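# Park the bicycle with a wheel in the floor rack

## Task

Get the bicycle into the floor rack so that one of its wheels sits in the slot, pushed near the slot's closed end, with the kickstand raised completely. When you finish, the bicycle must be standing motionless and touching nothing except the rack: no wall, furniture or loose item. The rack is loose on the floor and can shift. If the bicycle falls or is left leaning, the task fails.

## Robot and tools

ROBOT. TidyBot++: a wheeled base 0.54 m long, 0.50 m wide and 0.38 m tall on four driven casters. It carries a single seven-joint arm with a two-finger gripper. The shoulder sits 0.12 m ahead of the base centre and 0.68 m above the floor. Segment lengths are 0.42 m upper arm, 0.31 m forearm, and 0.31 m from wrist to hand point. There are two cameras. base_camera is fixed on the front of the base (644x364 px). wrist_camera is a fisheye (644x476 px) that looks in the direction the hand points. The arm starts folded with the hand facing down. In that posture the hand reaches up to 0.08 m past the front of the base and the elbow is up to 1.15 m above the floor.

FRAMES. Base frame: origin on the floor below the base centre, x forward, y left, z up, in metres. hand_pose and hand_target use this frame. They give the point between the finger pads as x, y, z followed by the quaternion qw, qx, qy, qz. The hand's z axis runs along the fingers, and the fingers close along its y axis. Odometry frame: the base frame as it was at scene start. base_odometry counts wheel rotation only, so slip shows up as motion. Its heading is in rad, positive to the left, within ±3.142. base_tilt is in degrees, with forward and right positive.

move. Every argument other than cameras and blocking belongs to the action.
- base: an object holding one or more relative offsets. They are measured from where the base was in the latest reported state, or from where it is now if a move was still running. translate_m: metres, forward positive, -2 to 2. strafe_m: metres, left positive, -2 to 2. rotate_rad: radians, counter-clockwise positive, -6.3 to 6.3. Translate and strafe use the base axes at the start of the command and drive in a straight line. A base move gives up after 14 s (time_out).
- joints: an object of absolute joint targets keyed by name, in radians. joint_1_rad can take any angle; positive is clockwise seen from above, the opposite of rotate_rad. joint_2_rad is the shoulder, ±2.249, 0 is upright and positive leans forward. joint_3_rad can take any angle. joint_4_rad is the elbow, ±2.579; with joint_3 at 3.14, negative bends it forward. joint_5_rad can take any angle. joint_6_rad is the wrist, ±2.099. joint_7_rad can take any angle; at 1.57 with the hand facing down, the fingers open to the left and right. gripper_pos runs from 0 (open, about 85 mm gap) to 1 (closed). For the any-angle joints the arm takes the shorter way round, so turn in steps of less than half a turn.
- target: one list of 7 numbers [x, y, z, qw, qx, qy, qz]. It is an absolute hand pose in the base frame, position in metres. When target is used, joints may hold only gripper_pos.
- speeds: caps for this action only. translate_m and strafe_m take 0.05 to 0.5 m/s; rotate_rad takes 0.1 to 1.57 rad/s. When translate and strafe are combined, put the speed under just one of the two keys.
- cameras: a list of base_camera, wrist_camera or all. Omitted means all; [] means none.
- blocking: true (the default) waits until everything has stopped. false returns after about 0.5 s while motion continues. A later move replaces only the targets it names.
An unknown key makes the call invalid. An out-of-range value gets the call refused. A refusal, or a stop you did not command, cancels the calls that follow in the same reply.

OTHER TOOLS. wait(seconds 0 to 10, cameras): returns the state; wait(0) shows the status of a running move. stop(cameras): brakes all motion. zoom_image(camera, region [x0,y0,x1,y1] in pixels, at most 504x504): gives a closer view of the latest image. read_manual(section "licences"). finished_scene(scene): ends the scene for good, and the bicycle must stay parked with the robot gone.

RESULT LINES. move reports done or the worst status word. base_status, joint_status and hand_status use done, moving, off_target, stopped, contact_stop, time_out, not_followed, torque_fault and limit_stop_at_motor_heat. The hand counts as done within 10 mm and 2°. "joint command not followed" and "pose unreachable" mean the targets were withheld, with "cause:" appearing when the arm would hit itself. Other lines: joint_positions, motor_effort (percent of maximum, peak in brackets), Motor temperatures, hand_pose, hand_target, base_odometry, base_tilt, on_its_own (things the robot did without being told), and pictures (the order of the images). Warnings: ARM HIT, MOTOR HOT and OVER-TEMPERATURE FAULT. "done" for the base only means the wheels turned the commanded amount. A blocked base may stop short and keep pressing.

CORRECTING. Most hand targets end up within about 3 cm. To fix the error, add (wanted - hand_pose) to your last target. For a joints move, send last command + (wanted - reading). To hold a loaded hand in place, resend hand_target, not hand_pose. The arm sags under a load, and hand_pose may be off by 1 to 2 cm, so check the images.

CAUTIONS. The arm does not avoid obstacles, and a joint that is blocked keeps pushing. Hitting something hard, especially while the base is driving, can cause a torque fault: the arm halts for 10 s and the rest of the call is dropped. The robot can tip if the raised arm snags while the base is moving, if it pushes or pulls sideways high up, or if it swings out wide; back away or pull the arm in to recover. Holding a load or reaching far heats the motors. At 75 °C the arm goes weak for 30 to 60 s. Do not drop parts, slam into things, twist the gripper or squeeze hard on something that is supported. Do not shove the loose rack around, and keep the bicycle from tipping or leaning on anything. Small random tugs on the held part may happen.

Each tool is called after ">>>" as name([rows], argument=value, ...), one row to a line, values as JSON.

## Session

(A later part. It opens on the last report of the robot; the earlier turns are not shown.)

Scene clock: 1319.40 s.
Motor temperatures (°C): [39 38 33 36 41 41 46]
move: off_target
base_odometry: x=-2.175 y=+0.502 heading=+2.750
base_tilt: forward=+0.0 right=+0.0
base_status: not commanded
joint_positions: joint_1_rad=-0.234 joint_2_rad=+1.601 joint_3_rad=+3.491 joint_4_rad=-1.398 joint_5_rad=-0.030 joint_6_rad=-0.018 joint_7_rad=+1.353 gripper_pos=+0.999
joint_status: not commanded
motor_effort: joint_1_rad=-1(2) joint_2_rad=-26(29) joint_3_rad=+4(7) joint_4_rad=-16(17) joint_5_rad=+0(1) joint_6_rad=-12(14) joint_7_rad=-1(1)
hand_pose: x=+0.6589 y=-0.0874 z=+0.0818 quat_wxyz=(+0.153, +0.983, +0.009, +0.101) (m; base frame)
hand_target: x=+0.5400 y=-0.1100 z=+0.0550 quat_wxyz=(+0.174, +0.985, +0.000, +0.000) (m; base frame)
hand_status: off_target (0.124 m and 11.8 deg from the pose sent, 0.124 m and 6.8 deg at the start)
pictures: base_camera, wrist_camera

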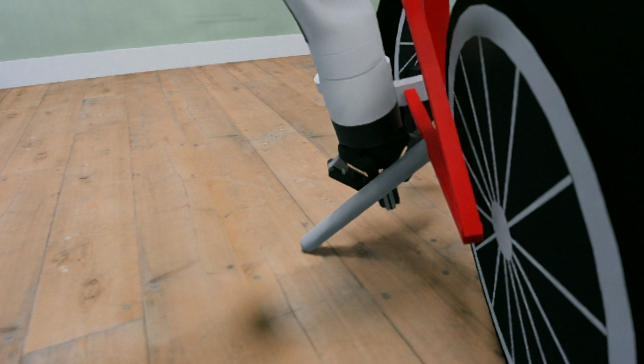

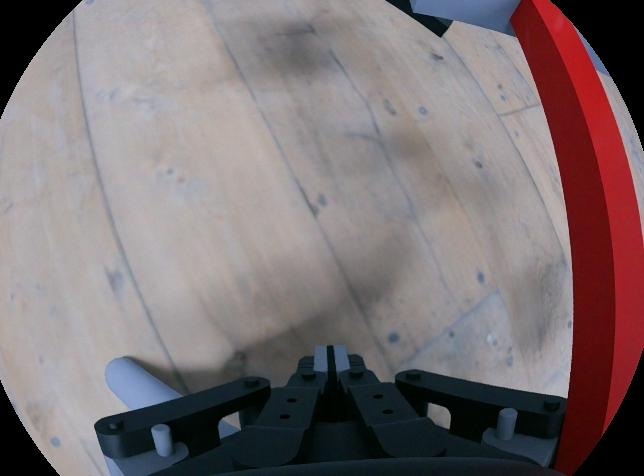

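>>> move(target=[0.70, -0.08, 0.06, 0.1736, 0.985, 0, 0], cameras=[])

>>> move(target=[0.72, -0.05, 0.055, 0.1736, 0.985, 0, 0], cameras=[])

>>> move(target=[0.69, -0.045, 0.042, 0.1736, 0.985, 0, 0], cameras=["all"])

Scene clock: 1331.43 s.
Motor temperatures (°C): [39 38 33 36 41 41 46]
move: off_target
base_odometry: x=-2.175 y=+0.502 heading=+2.750
base_tilt: forward=-0.1 right=+0.0
base_status: not commanded
joint_positions: joint_1_rad=-0.172 joint_2_rad=+1.718 joint_3_rad=+3.441 joint_4_rad=-0.900 joint_5_rad=+0.042 joint_6_rad=-0.527 joint_7_rad=+1.352 gripper_pos=+0.999
joint_status: not commanded
motor_effort: joint_1_rad=-1(2) joint_2_rad=-44(44) joint_3_rad=+6(8) joint_4_rad=+6(17) joint_5_rad=+2(2) joint_6_rad=+1(13) joint_7_rad=+0(1)
hand_pose: x=+0.7151 y=-0.0680 z=+0.0589 quat_wxyz=(+0.156, +0.987, +0.017, +0.027) (m; base frame)
hand_target: x=+0.7000 y=-0.0800 z=+0.0600 quat_wxyz=(+0.174, +0.985, +0.000, +0.000) (m; base frame)
hand_status: off_target (0.019 m and 4.1 deg from the pose sent, 0.047 m and 11.8 deg at the start)
pictures: none
No camera images: "cameras" was empty.

Scene clock: 1332.53 s.
Motor temperatures (°C): [39 38 33 36 41 41 46]
move: off_target
base_odometry: x=-2.175 y=+0.502 heading=+2.750
base_tilt: forward=+0.0 right=+0.0
base_status: not commanded
joint_positions: joint_1_rad=-0.176 joint_2_rad=+1.764 joint_3_rad=+3.424 joint_4_rad=-0.744 joint_5_rad=+0.049 joint_6_rad=-0.642 joint_7_rad=+1.327 gripper_pos=+0.999
joint_status: not commanded
motor_effort: joint_1_rad=-1(2) joint_2_rad=-45(45) joint_3_rad=+5(6) joint_4_rad=+8(9) joint_5_rad=+2(2) joint_6_rad=+0(1) joint_7_rad=+0(0)
hand_pose: x=+0.7368 y=-0.0451 z=+0.0559 quat_wxyz=(+0.151, +0.988, +0.013, +0.025) (m; base frame)
hand_target: x=+0.7200 y=-0.0500 z=+0.0550 quat_wxyz=(+0.174, +0.985, +0.000, +0.000) (m; base frame)
hand_status: off_target (0.018 m and 4.2 deg from the pose sent, 0.019 m and 4.1 deg at the start)
pictures: none
No camera images: "cameras" was empty.

Scene clock: 1333.57 s.
Motor temperatures (°C): [39 38 33 36 41 41 46]
move: off_target
base_odometry: x=-2.175 y=+0.502 heading=+2.750
base_tilt: forward=+0.0 right=+0.1
base_status: not commanded
joint_positions: joint_1_rad=-0.213 joint_2_rad=+1.767 joint_3_rad=+3.424 joint_4_rad=-0.838 joint_5_rad=+0.049 joint_6_rad=-0.643 joint_7_rad=+1.299 gripper_pos=+0.999
joint_status: not commanded
motor_effort: joint_1_rad=+0(2) joint_2_rad=-43(45) joint_3_rad=+5(7) joint_4_rad=+6(8) joint_5_rad=+2(2) joint_6_rad=-1(2) joint_7_rad=+0(0)
hand_pose: x=+0.6848 y=-0.0411 z=+0.0400 quat_wxyz=(+0.162, +0.987, +0.011, -0.017) (m; base frame)
hand_target: x=+0.6900 y=-0.0450 z=+0.0420 quat_wxyz=(+0.174, +0.985, +0.000, +0.000) (m; base frame)
hand_status: off_target (0.007 m and 2.7 deg from the pose sent, 0.049 m and 4.2 deg at the start)
pictures: base_camera, wrist_camera

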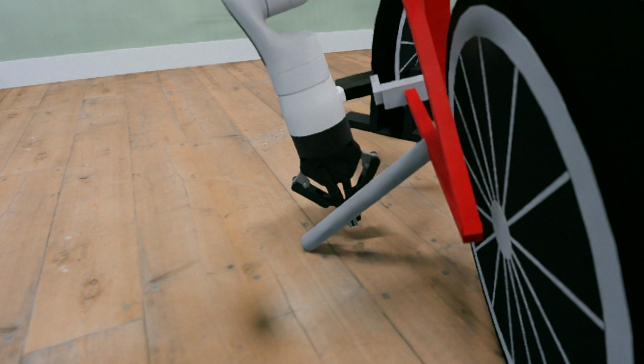

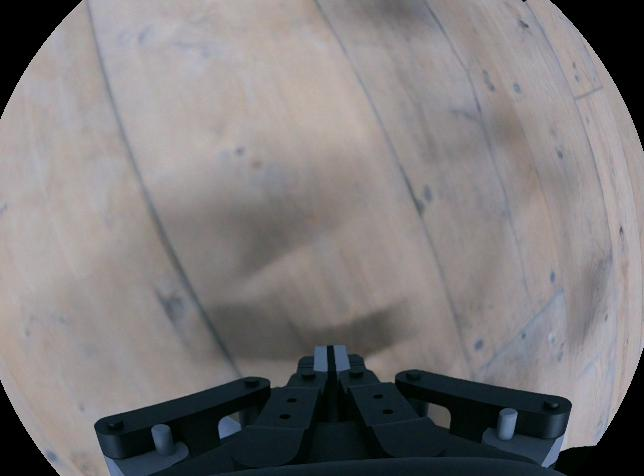

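>>> move(target=[0.64, -0.05, 0.035, 0.1736, 0.985, 0, 0], cameras=[])

>>> move(target=[0.58, -0.055, 0.035, 0.1736, 0.985, 0, 0], cameras=["base_camera"])

>>> move(target=[0.53, -0.06, 0.035, 0.1736, 0.985, 0, 0], cameras=["all"])

Scene clock: 1338.77 s.
Motor temperatures (°C): [39 38 33 36 41 41 46]
move: off_target
base_odometry: x=-2.175 y=+0.502 heading=+2.750
base_tilt: forward=+0.0 right=+0.0
base_status: not commanded
joint_positions: joint_1_rad=-0.262 joint_2_rad=+1.722 joint_3_rad=+3.451 joint_4_rad=-1.029 joint_5_rad=+0.049 joint_6_rad=-0.463 joint_7_rad=+1.297 gripper_pos=+0.999
joint_status: not commanded
motor_effort: joint_1_rad=+0(1) joint_2_rad=-35(43) joint_3_rad=+5(6) joint_4_rad=-1(6) joint_5_rad=+1(2) joint_6_rad=-5(6) joint_7_rad=+0(1)
hand_pose: x=+0.6660 y=-0.0418 z=+0.0429 quat_wxyz=(+0.167, +0.985, +0.034, +0.006) (m; base frame)
hand_target: x=+0.6400 y=-0.0500 z=+0.0350 quat_wxyz=(+0.174, +0.985, +0.000, +0.000) (m; base frame)
hand_status: off_target (0.028 m and 4.0 deg from the pose sent, 0.046 m and 2.7 deg at the start)
pictures: none
No camera images: "cameras" was empty.

Scene clock: 1340.03 s.
Motor temperatures (°C): [39 38 33 36 41 41 46]
move: off_target
base_odometry: x=-2.175 y=+0.502 heading=+2.750
base_tilt: forward=-0.1 right=+0.0
base_status: not commanded
joint_positions: joint_1_rad=-0.323 joint_2_rad=+1.661 joint_3_rad=+3.491 joint_4_rad=-1.238 joint_5_rad=+0.013 joint_6_rad=-0.228 joint_7_rad=+1.297 gripper_pos=+0.999
joint_status: not commanded
motor_effort: joint_1_rad=+0(1) joint_2_rad=-27(35) joint_3_rad=+4(5) joint_4_rad=-9(10) joint_5_rad=+0(1) joint_6_rad=-9(11) joint_7_rad=+0(0)
hand_pose: x=+0.6615 y=-0.0379 z=+0.0602 quat_wxyz=(+0.165, +0.983, +0.047, +0.057) (m; base frame)
hand_target: x=+0.5800 y=-0.0550 z=+0.0350 quat_wxyz=(+0.174, +0.985, +0.000, +0.000) (m; base frame)
hand_status: off_target (0.087 m and 8.6 deg from the pose sent, 0.087 m and 4.0 deg at the start)
pictures: base_camera

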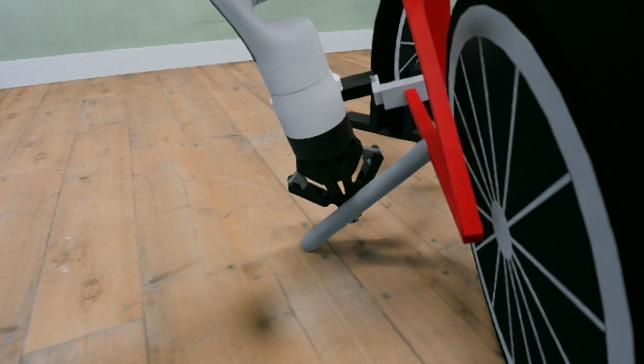

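Scene clock: 1341.13 s.
Motor temperatures (°C): [39 38 33 36 41 41 46]
move: off_target
base_odometry: x=-2.175 y=+0.502 heading=+2.750
base_tilt: forward=-0.1 right=+0.0
base_status: not commanded
joint_positions: joint_1_rad=-0.347 joint_2_rad=+1.630 joint_3_rad=+3.505 joint_4_rad=-1.377 joint_5_rad=-0.083 joint_6_rad=-0.035 joint_7_rad=+1.297 gripper_pos=+0.999
joint_status: not commanded
motor_effort: joint_1_rad=-1(2) joint_2_rad=-22(27) joint_3_rad=+0(4) joint_4_rad=-16(16) joint_5_rad=+0(1) joint_6_rad=-14(14) joint_7_rad=+0(0)
hand_pose: x=+0.6584 y=-0.0361 z=+0.0706 quat_wxyz=(+0.150, +0.983, +0.015, +0.107) (m; base frame)
hand_target: x=+0.5300 y=-0.0600 z=+0.0350 quat_wxyz=(+0.174, +0.985, +0.000, +0.000) (m; base frame)
hand_status: off_target (0.135 m and 12.7 deg from the pose sent, 0.136 m and 8.6 deg at the start)
pictures: base_camera, wrist_camera

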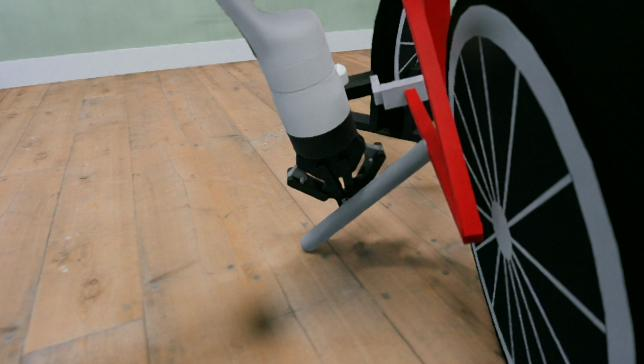

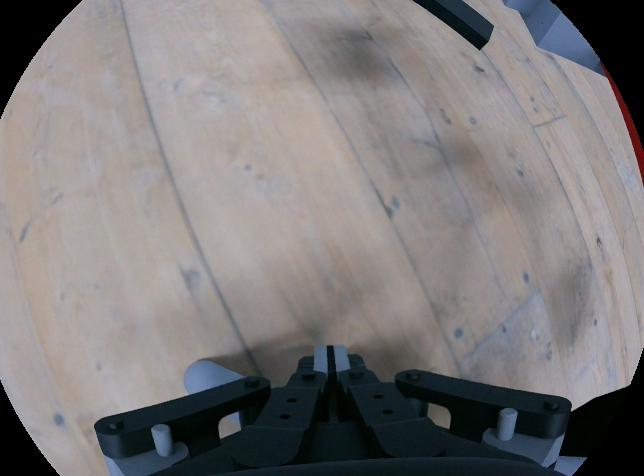

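>>> move(target=[0.70, -0.03, 0.06, 0.1736, 0.985, 0, 0], cameras=[])

>>> move(target=[0.70, 0.12, 0.15, 0.1736, 0.985, 0, 0], cameras=[])

>>> move(target=[0.50, 0.15, 0.45, 0.0, 1, 0, 0], cameras=[])

>>> move(joints={"joint_1_rad": 0, "joint_2_rad": -0.35, "joint_3_rad": 3.14, "joint_4_rad": -2.2, "joint_5_rad": 0, "joint_6_rad": -0.5, "joint_7_rad": 1.57}, cameras=["all"])

Scene clock: 1378.53 s.
Motor temperatures (°C): [39 38 33 36 41 41 46]
move: off_target
base_odometry: x=-2.175 y=+0.502 heading=+2.750
base_tilt: forward=+0.0 right=+0.1
base_status: not commanded
joint_positions: joint_1_rad=-0.251 joint_2_rad=+1.728 joint_3_rad=+3.435 joint_4_rad=-0.874 joint_5_rad=+0.034 joint_6_rad=-0.572 joint_7_rad=+1.288 gripper_pos=+0.999
joint_status: not commanded
motor_effort: joint_1_rad=-1(3) joint_2_rad=-43(44) joint_3_rad=+5(8) joint_4_rad=+6(16) joint_5_rad=+2(2) joint_6_rad=+0(15) joint_7_rad=+0(0)
hand_pose: x=+0.7118 y=-0.0171 z=+0.0561 quat_wxyz=(+0.153, +0.988, +0.019, +0.023) (m; base frame)
hand_target: x=+0.7000 y=-0.0300 z=+0.0600 quat_wxyz=(+0.174, +0.985, +0.000, +0.000) (m; base frame)
hand_status: off_target (0.018 m and 4.1 deg from the pose sent, 0.043 m and 12.7 deg at the start)
pictures: none
No camera images: "cameras" was empty.

Scene clock: 1380.10 s.
Motor temperatures (°C): [39 38 33 36 41 41 46]
move: off_target
base_odometry: x=-2.175 y=+0.501 heading=+2.750
base_tilt: forward=-0.1 right=+0.0
base_status: not commanded
joint_positions: joint_1_rad=-0.463 joint_2_rad=+1.579 joint_3_rad=+3.391 joint_4_rad=-0.874 joint_5_rad=+0.034 joint_6_rad=-0.769 joint_7_rad=+1.135 gripper_pos=+0.999
joint_status: not commanded
motor_effort: joint_1_rad=-1(5) joint_2_rad=-45(47) joint_3_rad=+5(8) joint_4_rad=+8(9) joint_5_rad=+2(3) joint_6_rad=+0(1) joint_7_rad=+0(0)
hand_pose: x=+0.7158 y=+0.1389 z=+0.1413 quat_wxyz=(+0.140, +0.990, +0.022, +0.022) (m; base frame)
hand_target: x=+0.7000 y=+0.1200 z=+0.1500 quat_wxyz=(+0.174, +0.985, +0.000, +0.000) (m; base frame)
hand_status: off_target (0.026 m and 5.3 deg from the pose sent, 0.167 m and 4.1 deg at the start)
pictures: none
No camera images: "cameras" was empty.

Scene clock: 1382.47 s.
Motor temperatures (°C): [39 38 33 36 41 41 46]
move: off_target
base_odometry: x=-2.175 y=+0.501 heading=+2.750
base_tilt: forward=+0.0 right=+0.0
base_status: not commanded
joint_positions: joint_1_rad=-0.414 joint_2_rad=+0.633 joint_3_rad=+3.202 joint_4_rad=-1.940 joint_5_rad=+0.028 joint_6_rad=-0.643 joint_7_rad=+1.162 gripper_pos=+0.999
joint_status: not commanded
motor_effort: joint_1_rad=-1(1) joint_2_rad=-29(47) joint_3_rad=+1(6) joint_4_rad=+7(9) joint_5_rad=+1(2) joint_6_rad=+0(2) joint_7_rad=+0(0)
hand_pose: x=+0.4932 y=+0.1301 z=+0.4462 quat_wxyz=(+0.038, +0.999, -0.011, -0.024) (m; base frame)
hand_target: x=+0.5000 y=+0.1500 z=+0.4500 quat_wxyz=(+0.000, +1.000, +0.000, +0.000) (m; base frame)
hand_status: off_target (0.021 m and 5.3 deg from the pose sent, 0.377 m and 16.5 deg at the start)
pictures: none
No camera images: "cameras" was empty.

Scene clock: 1384.70 s.
Motor temperatures (°C): [39 38 33 36 41 41 46]
move: done
base_odometry: x=-2.175 y=+0.501 heading=+2.750
base_tilt: forward=+0.0 right=+0.0
base_status: not commanded
joint_positions: joint_1_rad=-0.012 joint_2_rad=-0.332 joint_3_rad=+3.159 joint_4_rad=-2.170 joint_5_rad=+0.028 joint_6_rad=-0.584 joint_7_rad=+1.490 gripper_pos=+0.999
joint_status: all done
motor_effort: joint_1_rad=-1(2) joint_2_rad=-6(31) joint_3_rad=+1(3) joint_4_rad=+17(19) joint_5_rad=+1(2) joint_6_rad=+6(7) joint_7_rad=+0(1)
hand_pose: x=+0.4904 y=-0.0054 z=+0.7627 quat_wxyz=(-0.005, +0.935, -0.033, +0.352) (m; base frame)
hand_target: x=+0.4984 y=+0.0020 z=+0.7717 quat_wxyz=(+0.000, +0.923, +0.000, +0.386) (m; base frame)
hand_status: not commanded
pictures: base_camera, wrist_camera

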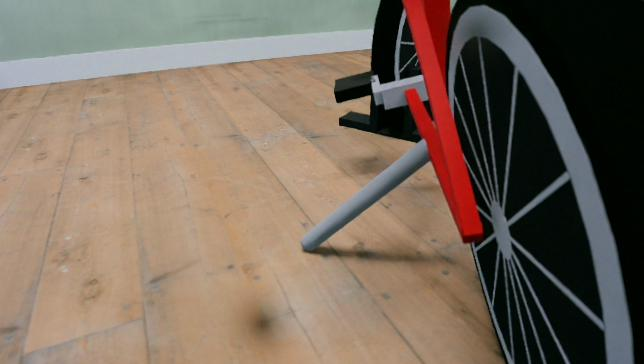

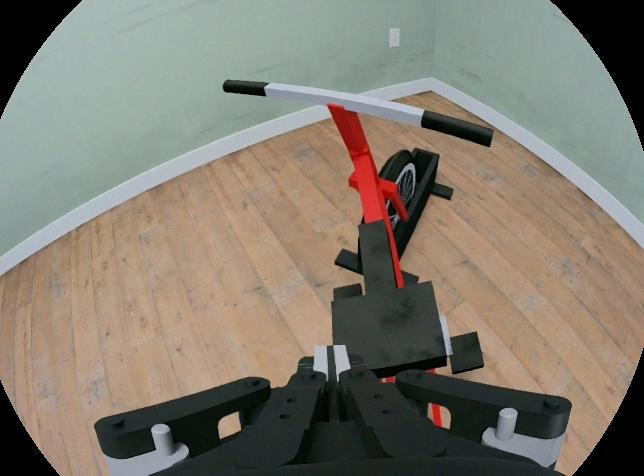

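>>> move(base={"translate_m": -0.10, "strafe_m": 0.63}, cameras=[])

>>> move(base={"translate_m": 1.05, "strafe_m": -0.05, "rotate_rad": -1.53}, joints={"gripper_pos": 0}, cameras=["all"])

Scene clock: 1423.53 s.
Motor temperatures (°C): [39 38 33 36 41 41 46]
move: done
base_odometry: x=-2.323 y=-0.119 heading=+2.750
base_tilt: forward=-0.1 right=+0.0
base_status: done
joint_positions: joint_1_rad=-0.010 joint_2_rad=-0.332 joint_3_rad=+3.152 joint_4_rad=-2.171 joint_5_rad=+0.028 joint_6_rad=-0.581 joint_7_rad=+1.492 gripper_pos=+0.999
joint_status: not commanded
motor_effort: joint_1_rad=-1(2) joint_2_rad=-6(7) joint_3_rad=+2(4) joint_4_rad=+17(19) joint_5_rad=+0(1) joint_6_rad=+6(7) joint_7_rad=+0(0)
hand_pose: x=+0.4907 y=-0.0038 z=+0.7629 quat_wxyz=(-0.004, +0.935, -0.029, +0.353) (m; base frame)
hand_target: x=+0.4984 y=+0.0020 z=+0.7717 quat_wxyz=(+0.000, +0.923, +0.000, +0.386) (m; base frame)
hand_status: not commanded
pictures: none
No camera images: "cameras" was empty.

Scene clock: 1427.27 s.
Motor temperatures (°C): [39 38 33 36 41 41 46]
move: done
base_odometry: x=-3.274 y=+0.328 heading=+1.220
base_tilt: forward=+0.0 right=+0.1
base_status: done
joint_positions: joint_1_rad=-0.007 joint_2_rad=-0.338 joint_3_rad=+3.146 joint_4_rad=-2.173 joint_5_rad=+0.028 joint_6_rad=-0.578 joint_7_rad=+1.492 gripper_pos=+0.000
joint_status: all done
motor_effort: joint_1_rad=-1(2) joint_2_rad=-6(7) joint_3_rad=+2(4) joint_4_rad=+18(19) joint_5_rad=+1(1) joint_6_rad=+6(8) joint_7_rad=+0(0)
hand_pose: x=+0.4902 y=-0.0024 z=+0.7644 quat_wxyz=(-0.004, +0.934, -0.027, +0.356) (m; base frame)
hand_target: x=+0.4984 y=+0.0020 z=+0.7717 quat_wxyz=(+0.000, +0.923, +0.000, +0.386) (m; base frame)
hand_status: not commanded
pictures: base_camera, wrist_camera

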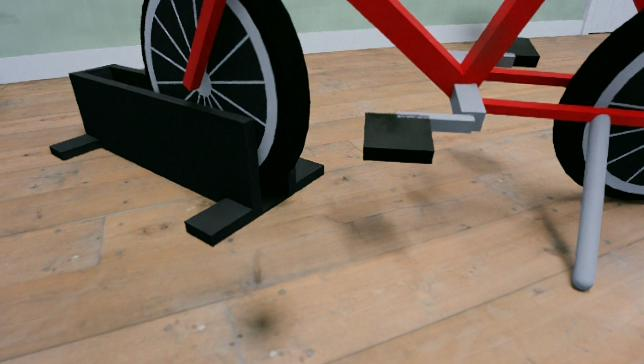

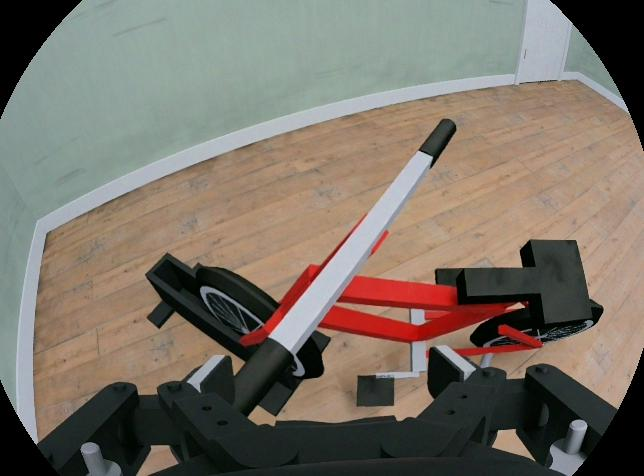

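>>> move(target=[0.58, -0.02, 0.84, -0.154, 0.959, -0.233, 0.041], cameras=["all"])

Scene clock: 1446.07 s.
Motor temperatures (°C): [39 37 33 36 41 41 46]
move: off_target
base_odometry: x=-3.274 y=+0.328 heading=+1.220
base_tilt: forward=-0.1 right=+0.0
base_status: not commanded
joint_positions: joint_1_rad=+0.189 joint_2_rad=+0.266 joint_3_rad=+3.202 joint_4_rad=-1.158 joint_5_rad=-0.261 joint_6_rad=-1.573 joint_7_rad=+1.409 gripper_pos=+0.000
joint_status: not commanded
motor_effort: joint_1_rad=-1(1) joint_2_rad=-26(26) joint_3_rad=+1(3) joint_4_rad=+16(19) joint_5_rad=-1(2) joint_6_rad=+2(7) joint_7_rad=+0(0)
hand_pose: x=+0.5907 y=-0.0323 z=+0.8351 quat_wxyz=(-0.119, +0.971, -0.191, +0.077) (m; base frame)
hand_target: x=+0.5800 y=-0.0200 z=+0.8400 quat_wxyz=(-0.154, +0.959, -0.233, +0.041) (m; base frame)
hand_status: off_target (0.017 m and 7.6 deg from the pose sent, 0.119 m and 46.9 deg at the start)
pictures: base_camera, wrist_camera

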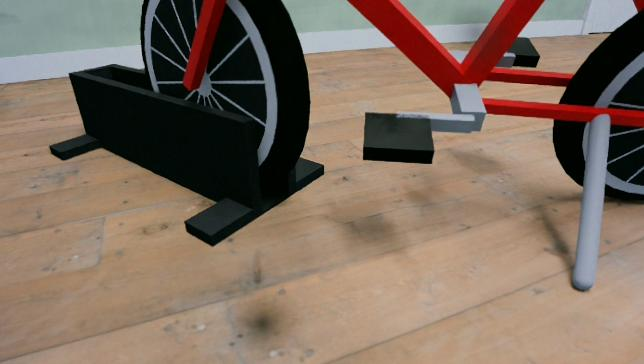

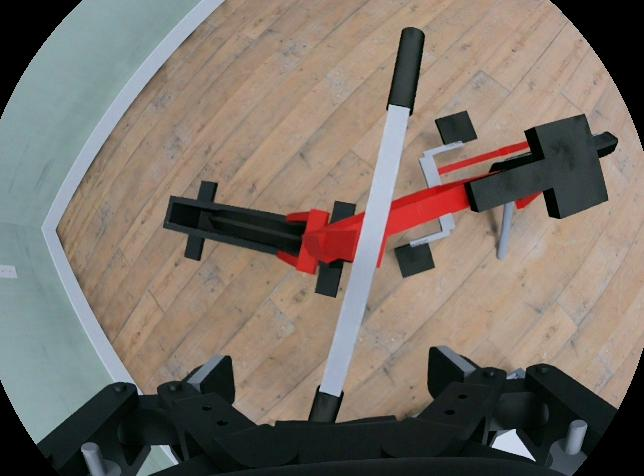

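>>> move(target=[0.655, -0.072, 0.76, -0.155, 0.9385, -0.306, 0.035], cameras=["wrist_camera"])

Scene clock: 1465.03 s.
Motor temperatures (°C): [39 37 33 36 41 41 46]
move: off_target
base_odometry: x=-3.274 y=+0.328 heading=+1.220
base_tilt: forward=+0.0 right=+0.0
base_status: not commanded
joint_positions: joint_1_rad=+0.271 joint_2_rad=+0.490 joint_3_rad=+3.202 joint_4_rad=-1.108 joint_5_rad=-0.270 joint_6_rad=-1.568 joint_7_rad=+1.362 gripper_pos=+0.000
joint_status: not commanded
motor_effort: joint_1_rad=-1(2) joint_2_rad=-33(36) joint_3_rad=+1(2) joint_4_rad=+14(17) joint_5_rad=-2(3) joint_6_rad=+0(2) joint_7_rad=+0(0)
hand_pose: x=+0.6258 y=-0.0796 z=+0.7424 quat_wxyz=(-0.121, +0.957, -0.264, -0.004) (m; base frame)
hand_target: x=+0.6550 y=-0.0720 z=+0.7600 quat_wxyz=(-0.155, +0.939, -0.306, +0.035) (m; base frame)
hand_status: off_target (0.035 m and 8.0 deg from the pose sent, 0.107 m and 15.1 deg at the start)
pictures: wrist_camera

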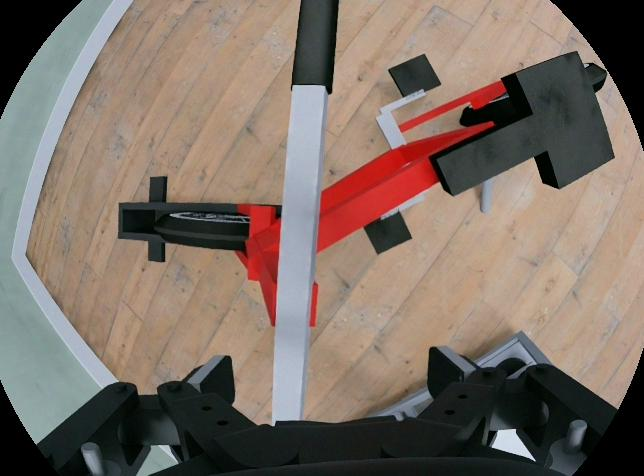

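>>> move(target=[0.719, -0.088, 0.76, -0.156, 0.9243, -0.3466, 0.0282], cameras=["wrist_camera"])

Scene clock: 1479.00 s.
Motor temperatures (°C): [39 37 33 36 41 41 46]
move: off_target
base_odometry: x=-3.274 y=+0.328 heading=+1.220
base_tilt: forward=+0.0 right=+0.0
base_status: not commanded
joint_positions: joint_1_rad=+0.283 joint_2_rad=+0.675 joint_3_rad=+3.185 joint_4_rad=-0.764 joint_5_rad=-0.270 joint_6_rad=-1.574 joint_7_rad=+1.211 gripper_pos=+0.000
joint_status: not commanded
motor_effort: joint_1_rad=-1(1) joint_2_rad=-39(40) joint_3_rad=+1(2) joint_4_rad=+16(17) joint_5_rad=-2(2) joint_6_rad=+2(2) joint_7_rad=+0(0)
hand_pose: x=+0.7287 y=-0.1092 z=+0.7520 quat_wxyz=(-0.122, +0.938, -0.319, +0.061) (m; base frame)
hand_target: x=+0.7190 y=-0.0880 z=+0.7600 quat_wxyz=(-0.156, +0.924, -0.347, +0.028) (m; base frame)
hand_status: off_target (0.025 m and 6.4 deg from the pose sent, 0.095 m and 11.6 deg at the start)
pictures: wrist_camera

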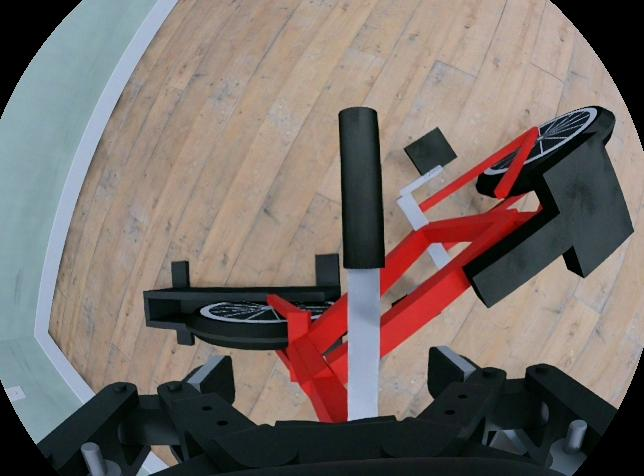

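>>> move(target=[0.688, -0.080, 0.735, -0.156, 0.9243, -0.3466, 0.0282], cameras=["wrist_camera"])

Scene clock: 1486.87 s.
Motor temperatures (°C): [39 38 33 36 41 41 46]
move: off_target
base_odometry: x=-3.274 y=+0.328 heading=+1.220
base_tilt: forward=-0.1 right=+0.1
base_status: not commanded
joint_positions: joint_1_rad=+0.283 joint_2_rad=+0.605 joint_3_rad=+3.185 joint_4_rad=-0.977 joint_5_rad=-0.270 joint_6_rad=-1.563 joint_7_rad=+1.209 gripper_pos=+0.000
joint_status: not commanded
motor_effort: joint_1_rad=-1(1) joint_2_rad=-36(39) joint_3_rad=+1(1) joint_4_rad=+15(16) joint_5_rad=-2(2) joint_6_rad=+0(3) joint_7_rad=+0(0)
hand_pose: x=+0.6708 y=-0.0923 z=+0.7222 quat_wxyz=(-0.122, +0.935, -0.332, -0.004) (m; base frame)
hand_target: x=+0.6880 y=-0.0800 z=+0.7350 quat_wxyz=(-0.156, +0.924, -0.347, +0.028) (m; base frame)
hand_status: off_target (0.025 m and 5.8 deg from the pose sent, 0.053 m and 6.4 deg at the start)
pictures: wrist_camera

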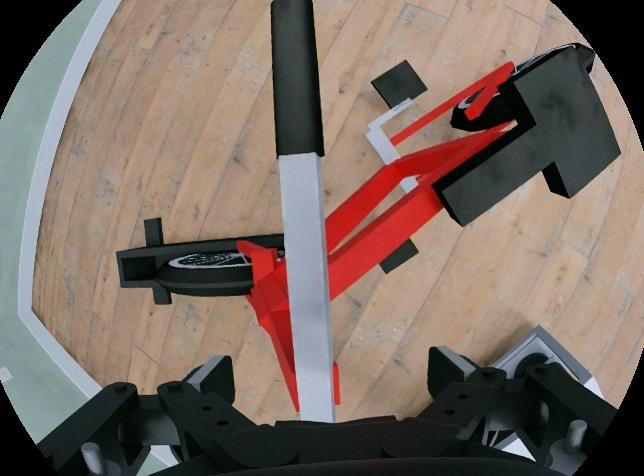

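>>> move(target=[0.706, -0.080, 0.71, -0.156, 0.9243, -0.3466, 0.0282], cameras=["wrist_camera"])

Scene clock: 1493.97 s.
Motor temperatures (°C): [39 38 33 36 41 41 46]
move: off_target
base_odometry: x=-3.274 y=+0.328 heading=+1.220
base_tilt: forward=-0.1 right=+0.1
base_status: not commanded
joint_positions: joint_1_rad=+0.283 joint_2_rad=+0.624 joint_3_rad=+3.185 joint_4_rad=-0.978 joint_5_rad=-0.270 joint_6_rad=-1.526 joint_7_rad=+1.209 gripper_pos=+0.000
joint_status: not commanded
motor_effort: joint_1_rad=-1(1) joint_2_rad=-37(38) joint_3_rad=+1(2) joint_4_rad=+15(16) joint_5_rad=-2(2) joint_6_rad=+0(1) joint_7_rad=+0(0)
hand_pose: x=+0.6824 y=-0.0960 z=+0.7116 quat_wxyz=(-0.122, +0.934, -0.336, +0.005) (m; base frame)
hand_target: x=+0.7060 y=-0.0800 z=+0.7100 quat_wxyz=(-0.156, +0.924, -0.347, +0.028) (m; base frame)
hand_status: off_target (0.029 m and 5.0 deg from the pose sent, 0.039 m and 5.8 deg at the start)
pictures: wrist_camera

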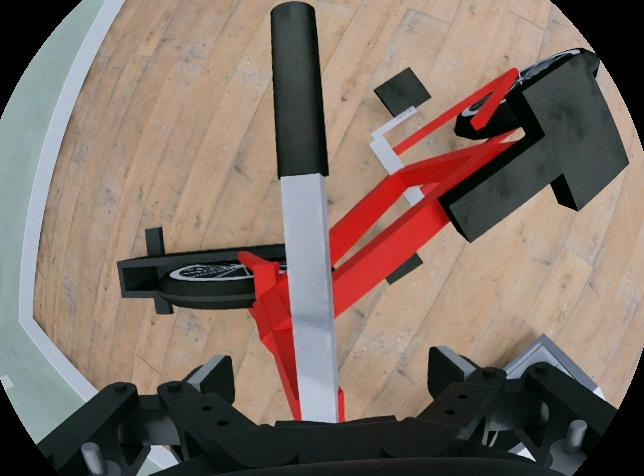

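>>> move(cameras=["wrist_camera","base_camera"])

Scene clock: 1519.67 s.
Motor temperatures (°C): [39 38 33 36 41 41 46]
base_odometry: x=-3.274 y=+0.328 heading=+1.220
base_tilt: forward=-0.1 right=+0.0
base_status: not commanded
joint_positions: joint_1_rad=+0.283 joint_2_rad=+0.624 joint_3_rad=+3.185 joint_4_rad=-0.978 joint_5_rad=-0.270 joint_6_rad=-1.526 joint_7_rad=+1.209 gripper_pos=+0.000
joint_status: not commanded
motor_effort: joint_1_rad=+0(1) joint_2_rad=-37(38) joint_3_rad=+1(2) joint_4_rad=+15(16) joint_5_rad=-2(2) joint_6_rad=+1(1) joint_7_rad=+0(0)
hand_pose: x=+0.6824 y=-0.0960 z=+0.7116 quat_wxyz=(-0.122, +0.934, -0.336, +0.005) (m; base frame)
hand_target: x=+0.7060 y=-0.0800 z=+0.7100 quat_wxyz=(-0.156, +0.924, -0.347, +0.028) (m; base frame)
hand_status: off_target (0.029 m and 5.0 deg from the pose sent, 0.039 m and 5.8 deg at the start)
pictures: base_camera, wrist_camera

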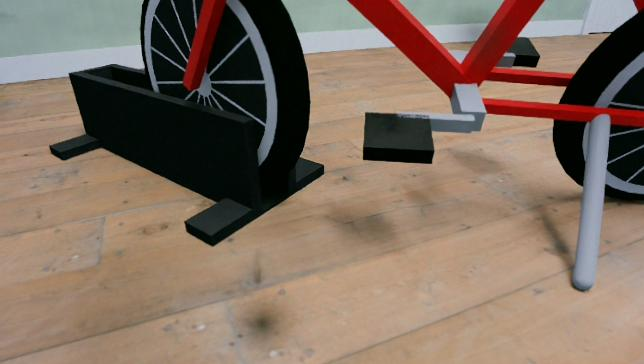

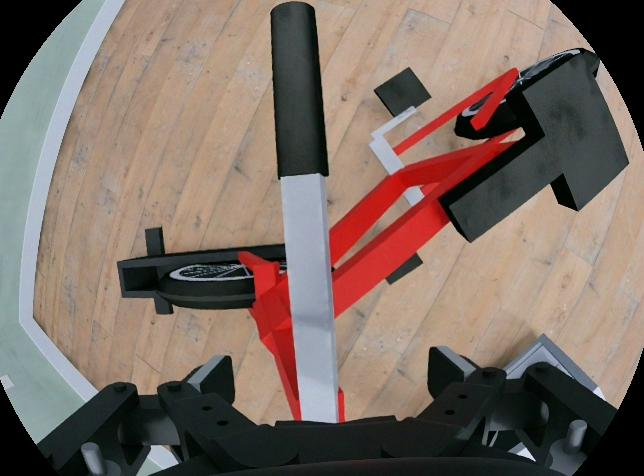

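>>> move(target=[0.735, -0.095, 0.69, -0.156, 0.9243, -0.3466, 0.0282], cameras=["wrist_camera"])

Scene clock: 1526.10 s.
Motor temperatures (°C): [39 38 33 36 41 41 46]
move: off_target
base_odometry: x=-3.274 y=+0.328 heading=+1.220
base_tilt: forward=-0.1 right=+0.0
base_status: not commanded
joint_positions: joint_1_rad=+0.286 joint_2_rad=+0.723 joint_3_rad=+3.185 joint_4_rad=-0.901 joint_5_rad=-0.270 joint_6_rad=-1.526 joint_7_rad=+1.209 gripper_pos=+0.000
joint_status: not commanded
motor_effort: joint_1_rad=-1(1) joint_2_rad=-40(42) joint_3_rad=+1(1) joint_4_rad=+15(16) joint_5_rad=-2(2) joint_6_rad=+0(2) joint_7_rad=+0(0)
hand_pose: x=+0.7063 y=-0.1049 z=+0.6784 quat_wxyz=(-0.120, +0.934, -0.337, -0.006) (m; base frame)
hand_target: x=+0.7350 y=-0.0950 z=+0.6900 quat_wxyz=(-0.156, +0.924, -0.347, +0.028) (m; base frame)
hand_status: off_target (0.032 m and 5.9 deg from the pose sent, 0.057 m and 5.0 deg at the start)
pictures: wrist_camera

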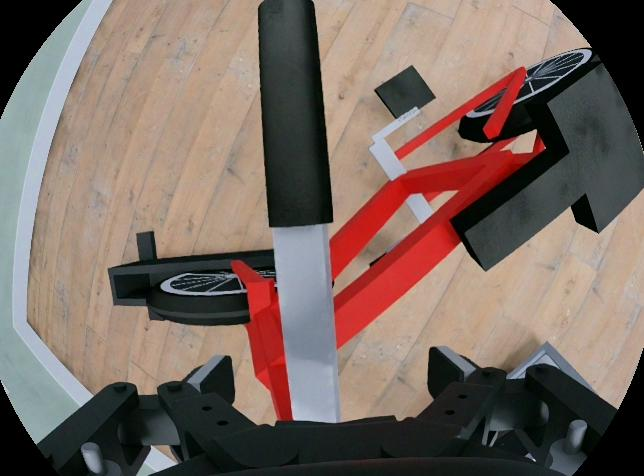

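>>> zoom_image(camera="wrist_camera", region=[200, 180, 440, 430])

>>> zoom_image(camera="base_camera", region=[60, 0, 360, 250])

Scaled by 2.016.

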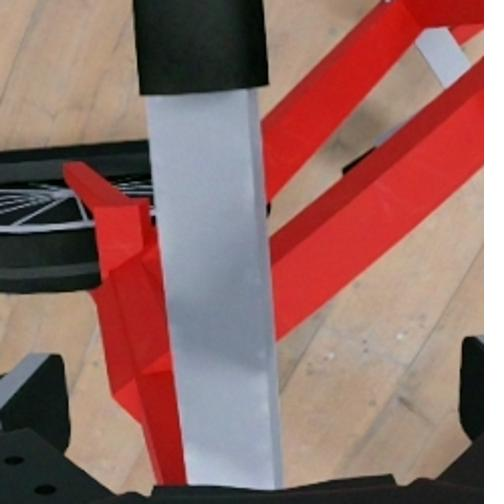

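This scene's latest camera images include none from base_camera. They are from: wrist_camera. base_camera's image comes with the result of a call that names it in "cameras".

>>> move(target=[0.745, -0.085, 0.672, -0.156, 0.9243, -0.3466, 0.0282], cameras=["wrist_camera"])

>>> move(joints={"gripper_pos": 0.78}, cameras=["wrist_camera", "base_camera"])

Scene clock: 1554.90 s.
Motor temperatures (°C): [39 38 33 36 41 41 46]
move: off_target
base_odometry: x=-3.274 y=+0.328 heading=+1.220
base_tilt: forward=+0.0 right=+0.0
base_status: not commanded
joint_positions: joint_1_rad=+0.280 joint_2_rad=+0.740 joint_3_rad=+3.184 joint_4_rad=-0.901 joint_5_rad=-0.270 joint_6_rad=-1.494 joint_7_rad=+1.209 gripper_pos=+0.000
joint_status: not commanded
motor_effort: joint_1_rad=+0(2) joint_2_rad=-40(41) joint_3_rad=+0(1) joint_4_rad=+15(15) joint_5_rad=-2(2) joint_6_rad=+1(1) joint_7_rad=+0(0)
hand_pose: x=+0.7163 y=-0.1043 z=+0.6679 quat_wxyz=(-0.120, +0.934, -0.337, +0.000) (m; base frame)
hand_target: x=+0.7450 y=-0.0850 z=+0.6720 quat_wxyz=(-0.156, +0.924, -0.347, +0.028) (m; base frame)
hand_status: off_target (0.035 m and 5.4 deg from the pose sent, 0.044 m and 5.9 deg at the start)
pictures: wrist_camera

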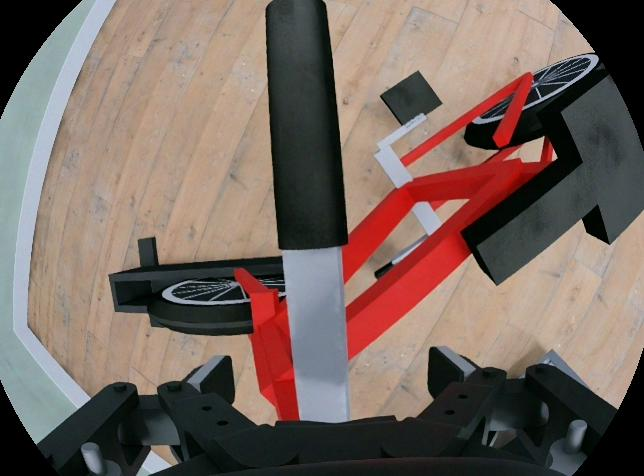

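Scene clock: 1555.87 s.
Motor temperatures (°C): [39 38 33 36 41 41 46]
move: done
base_odometry: x=-3.274 y=+0.328 heading=+1.220
base_tilt: forward=+0.0 right=+0.0
base_status: not commanded
joint_positions: joint_1_rad=+0.280 joint_2_rad=+0.740 joint_3_rad=+3.181 joint_4_rad=-0.901 joint_5_rad=-0.272 joint_6_rad=-1.492 joint_7_rad=+1.209 gripper_pos=+0.776
joint_status: all done
motor_effort: joint_1_rad=-1(2) joint_2_rad=-40(41) joint_3_rad=+0(2) joint_4_rad=+15(16) joint_5_rad=-4(4) joint_6_rad=+1(1) joint_7_rad=+0(1)
hand_pose: x=+0.7172 y=-0.1027 z=+0.6681 quat_wxyz=(-0.122, +0.934, -0.336, +0.001) (m; base frame)
hand_target: x=+0.7450 y=-0.0850 z=+0.6720 quat_wxyz=(-0.156, +0.924, -0.347, +0.028) (m; base frame)
hand_status: not commanded
pictures: base_camera, wrist_camera

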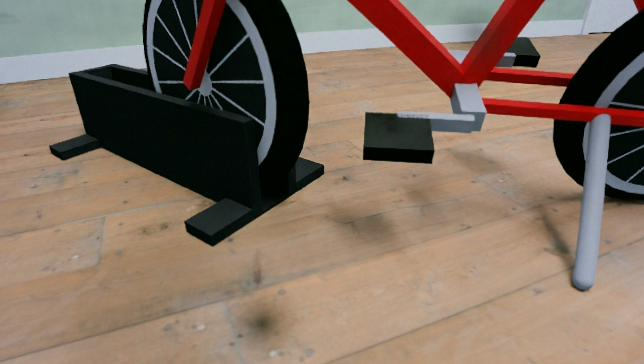

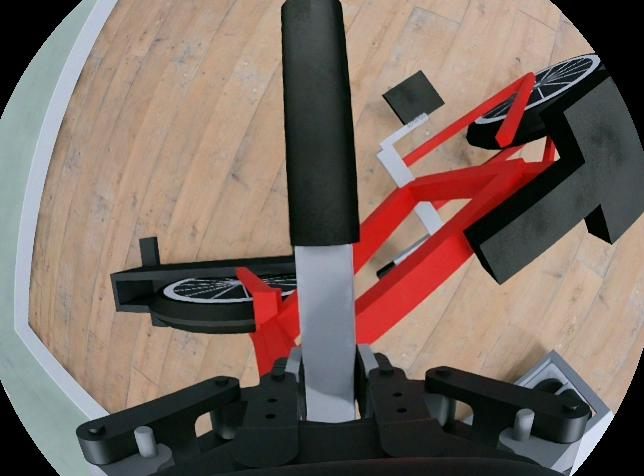

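>>> move(target=[0.79, -0.085, 0.68, -0.1422, 0.9243, -0.3524, -0.0081], joints={"gripper_pos": 0.85}, cameras=["wrist_camera"])

>>> move(target=[0.835, -0.085, 0.685, -0.1283, 0.9236, -0.3578, -0.0445], cameras=["wrist_camera", "base_camera"])

Scene clock: 1564.63 s.
Motor temperatures (°C): [39 38 33 36 41 41 46]
move: off_target
base_odometry: x=-3.274 y=+0.328 heading=+1.220
base_tilt: forward=+0.0 right=+0.0
base_status: not commanded
joint_positions: joint_1_rad=+0.263 joint_2_rad=+1.027 joint_3_rad=+3.130 joint_4_rad=-0.301 joint_5_rad=-0.272 joint_6_rad=-1.825 joint_7_rad=+1.101 gripper_pos=+0.800
joint_status: gripper_pos off_target (ended at +0.800, target +0.850)
motor_effort: joint_1_rad=+1(3) joint_2_rad=-45(46) joint_3_rad=-2(3) joint_4_rad=+18(21) joint_5_rad=-7(8) joint_6_rad=+12(13) joint_7_rad=+0(1)
hand_pose: x=+0.7772 y=-0.0877 z=+0.6757 quat_wxyz=(-0.135, +0.937, -0.320, -0.020) (m; base frame)
hand_target: x=+0.7900 y=-0.0850 z=+0.6800 quat_wxyz=(-0.142, +0.925, -0.353, -0.008) (m; base frame)
hand_status: off_target (0.014 m and 4.3 deg from the pose sent, 0.076 m and 3.3 deg at the start)
pictures: wrist_camera

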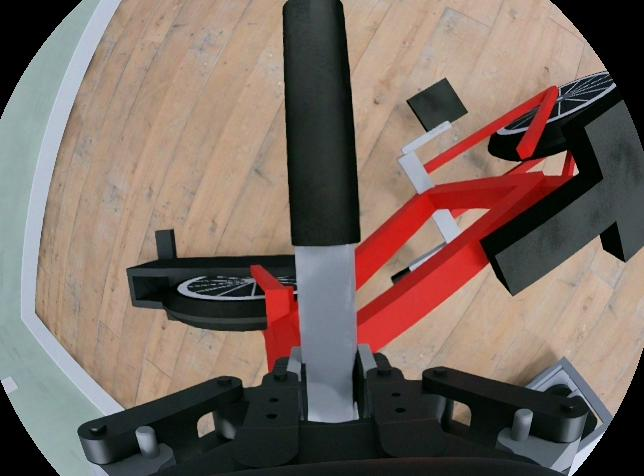

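Scene clock: 1565.93 s.
Motor temperatures (°C): [39 38 33 36 41 41 46]
move: off_target
base_odometry: x=-3.274 y=+0.328 heading=+1.220
base_tilt: forward=+0.0 right=+0.0
base_status: not commanded
joint_positions: joint_1_rad=+0.200 joint_2_rad=+1.025 joint_3_rad=+3.015 joint_4_rad=-0.301 joint_5_rad=-0.138 joint_6_rad=-1.830 joint_7_rad=+1.100 gripper_pos=+0.800
joint_status: not commanded
motor_effort: joint_1_rad=+0(4) joint_2_rad=-39(45) joint_3_rad=-1(3) joint_4_rad=+15(19) joint_5_rad=-2(8) joint_6_rad=+8(12) joint_7_rad=+2(3)
hand_pose: x=+0.7775 y=-0.0444 z=+0.6761 quat_wxyz=(-0.118, +0.953, -0.278, -0.025) (m; base frame)
hand_target: x=+0.7732 y=-0.0638 z=+0.6548 quat_wxyz=(-0.093, +0.944, -0.315, -0.040) (m; base frame)
hand_status: off_target (0.071 m and 10.0 deg from the pose sent, 0.059 m and 5.4 deg at the start)
pictures: base_camera, wrist_camera

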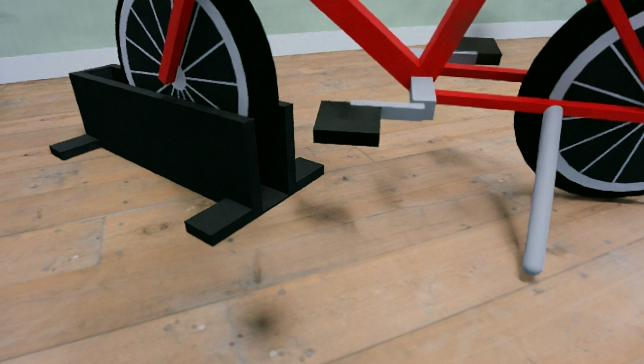

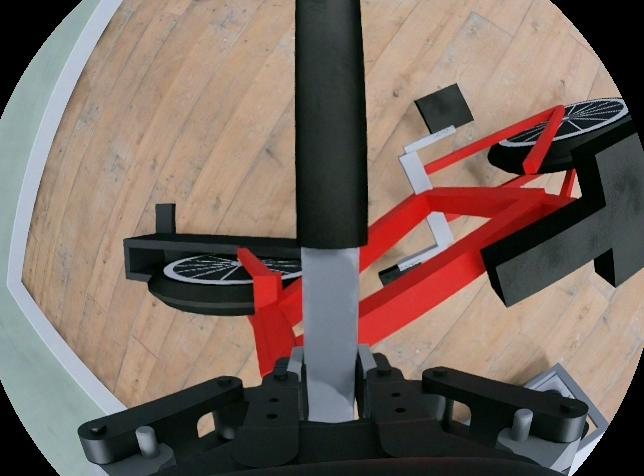

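>>> move(base={"translate_m": 0.12}, speeds={"translate_m": 0.1}, target=[0.675, -0.055, 0.68, -0.1283, 0.9236, -0.3578, -0.0445], cameras=["wrist_camera", "base_camera"])

Scene clock: 1574.40 s.
Motor temperatures (°C): [39 39 33 36 41 41 46]
move: off_target
base_odometry: x=-3.233 y=+0.441 heading=+1.220
base_tilt: forward=-0.1 right=-0.1
base_status: done
joint_positions: joint_1_rad=+0.203 joint_2_rad=+0.681 joint_3_rad=+3.175 joint_4_rad=-1.012 joint_5_rad=-0.226 joint_6_rad=-1.637 joint_7_rad=+1.102 gripper_pos=+0.811
joint_status: not commanded
motor_effort: joint_1_rad=+3(4) joint_2_rad=-36(41) joint_3_rad=+3(4) joint_4_rad=+15(17) joint_5_rad=-3(4) joint_6_rad=+3(10) joint_7_rad=-5(5)
hand_pose: x=+0.6412 y=-0.0492 z=+0.6707 quat_wxyz=(-0.090, +0.929, -0.342, -0.105) (m; base frame)
hand_target: x=+0.6750 y=-0.0550 z=+0.6800 quat_wxyz=(-0.128, +0.924, -0.358, -0.044) (m; base frame)
hand_status: off_target (0.036 m and 8.4 deg from the pose sent, 0.103 m and 10.0 deg at the start)
pictures: base_camera, wrist_camera

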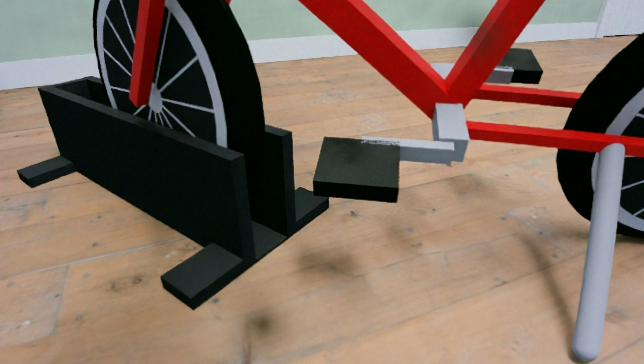

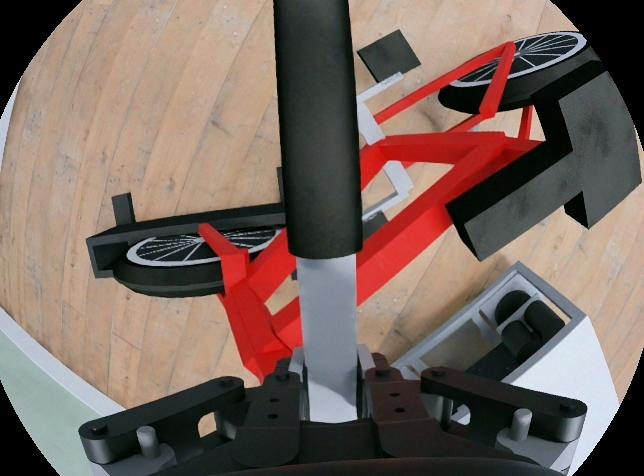

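>>> move(target=[0.725, -0.055, 0.685, -0.1283, 0.9236, -0.3578, -0.0445], cameras=["wrist_camera", "base_camera"])

Scene clock: 1578.70 s.
Motor temperatures (°C): [39 39 33 36 41 41 46]
move: off_target
base_odometry: x=-3.233 y=+0.440 heading=+1.220
base_tilt: forward=-0.1 right=+0.0
base_status: not commanded
joint_positions: joint_1_rad=+0.203 joint_2_rad=+0.789 joint_3_rad=+3.175 joint_4_rad=-0.777 joint_5_rad=-0.226 joint_6_rad=-1.704 joint_7_rad=+1.102 gripper_pos=+0.811
joint_status: not commanded
motor_effort: joint_1_rad=+1(4) joint_2_rad=-40(40) joint_3_rad=+0(4) joint_4_rad=+20(21) joint_5_rad=-8(9) joint_6_rad=+14(14) joint_7_rad=-2(5)
hand_pose: x=+0.6936 y=-0.0604 z=+0.6774 quat_wxyz=(-0.092, +0.936, -0.332, -0.075) (m; base frame)
hand_target: x=+0.7250 y=-0.0550 z=+0.6850 quat_wxyz=(-0.128, +0.924, -0.358, -0.044) (m; base frame)
hand_status: off_target (0.033 m and 6.3 deg from the pose sent, 0.085 m and 8.4 deg at the start)
pictures: base_camera, wrist_camera

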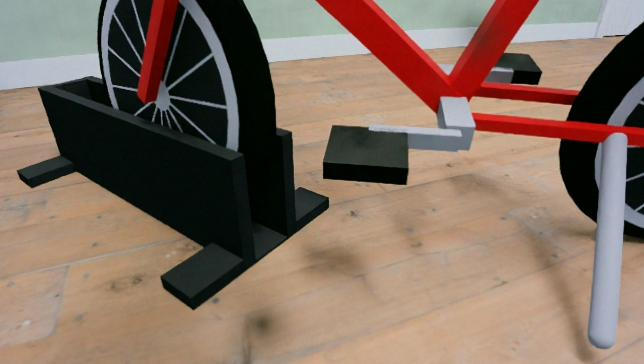

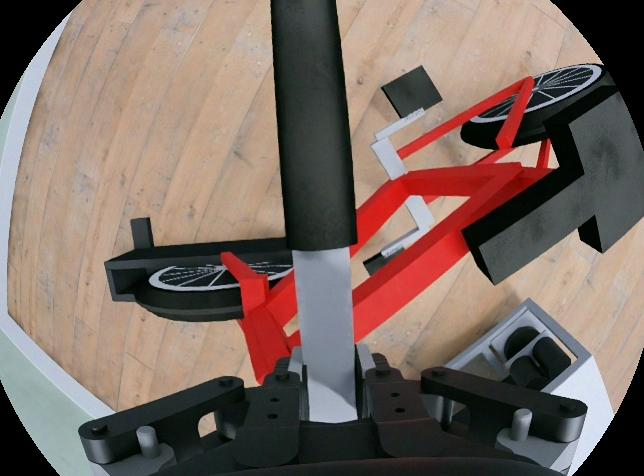

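>>> move(target=[0.725, -0.055, 0.685, -0.1244, 0.9488, -0.2842, -0.0545], cameras=[])

>>> move(target=[0.725, -0.055, 0.685, -0.1197, 0.9682, -0.2089, -0.0641], cameras=["wrist_camera", "base_camera"])

Scene clock: 1589.33 s.
Motor temperatures (°C): [39 39 33 36 41 41 46]
move: off_target
base_odometry: x=-3.233 y=+0.440 heading=+1.220
base_tilt: forward=+0.0 right=+0.0
base_status: not commanded
joint_positions: joint_1_rad=+0.205 joint_2_rad=+0.838 joint_3_rad=+3.171 joint_4_rad=-0.681 joint_5_rad=-0.226 joint_6_rad=-1.775 joint_7_rad=+1.116 gripper_pos=+0.811
joint_status: not commanded
motor_effort: joint_1_rad=+1(2) joint_2_rad=-41(41) joint_3_rad=-1(2) joint_4_rad=+20(21) joint_5_rad=-6(8) joint_6_rad=+12(14) joint_7_rad=+1(2)
hand_pose: x=+0.6990 y=-0.0612 z=+0.6777 quat_wxyz=(-0.092, +0.940, -0.318, -0.087) (m; base frame)
hand_target: x=+0.7250 y=-0.0550 z=+0.6850 quat_wxyz=(-0.124, +0.949, -0.284, -0.055) (m; base frame)
hand_status: off_target (0.028 m and 6.6 deg from the pose sent, 0.033 m and 7.1 deg at the start)
pictures: none
No camera images: "cameras" was empty.

Scene clock: 1590.50 s.
Motor temperatures (°C): [39 39 33 36 41 41 46]
move: off_target
base_odometry: x=-3.233 y=+0.440 heading=+1.220
base_tilt: forward=-0.1 right=+0.1
base_status: not commanded
joint_positions: joint_1_rad=+0.208 joint_2_rad=+0.893 joint_3_rad=+3.156 joint_4_rad=-0.563 joint_5_rad=-0.226 joint_6_rad=-1.834 joint_7_rad=+1.196 gripper_pos=+0.811
joint_status: not commanded
motor_effort: joint_1_rad=-1(1) joint_2_rad=-42(43) joint_3_rad=-2(3) joint_4_rad=+18(21) joint_5_rad=-6(7) joint_6_rad=+10(13) joint_7_rad=+4(5)
hand_pose: x=+0.7129 y=-0.0606 z=+0.6808 quat_wxyz=(-0.099, +0.954, -0.269, -0.082) (m; base frame)
hand_target: x=+0.7250 y=-0.0550 z=+0.6850 quat_wxyz=(-0.120, +0.968, -0.209, -0.064) (m; base frame)
hand_status: off_target (0.014 m and 7.8 deg from the pose sent, 0.028 m and 13.5 deg at the start)
pictures: base_camera, wrist_camera

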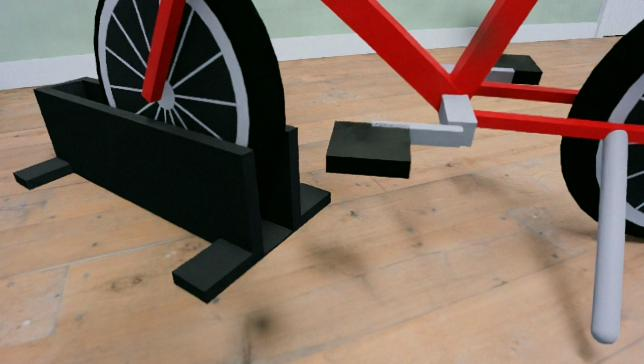

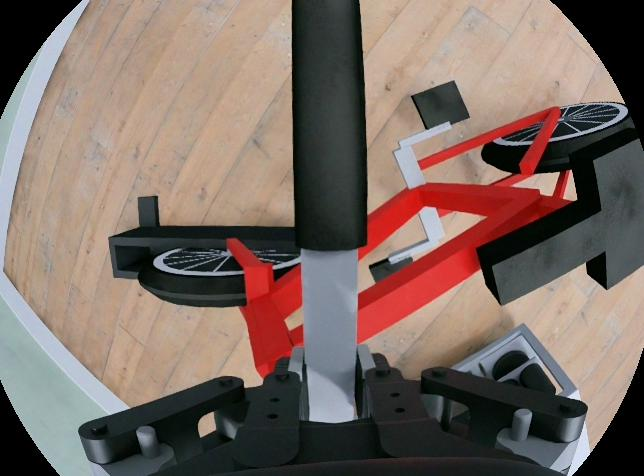

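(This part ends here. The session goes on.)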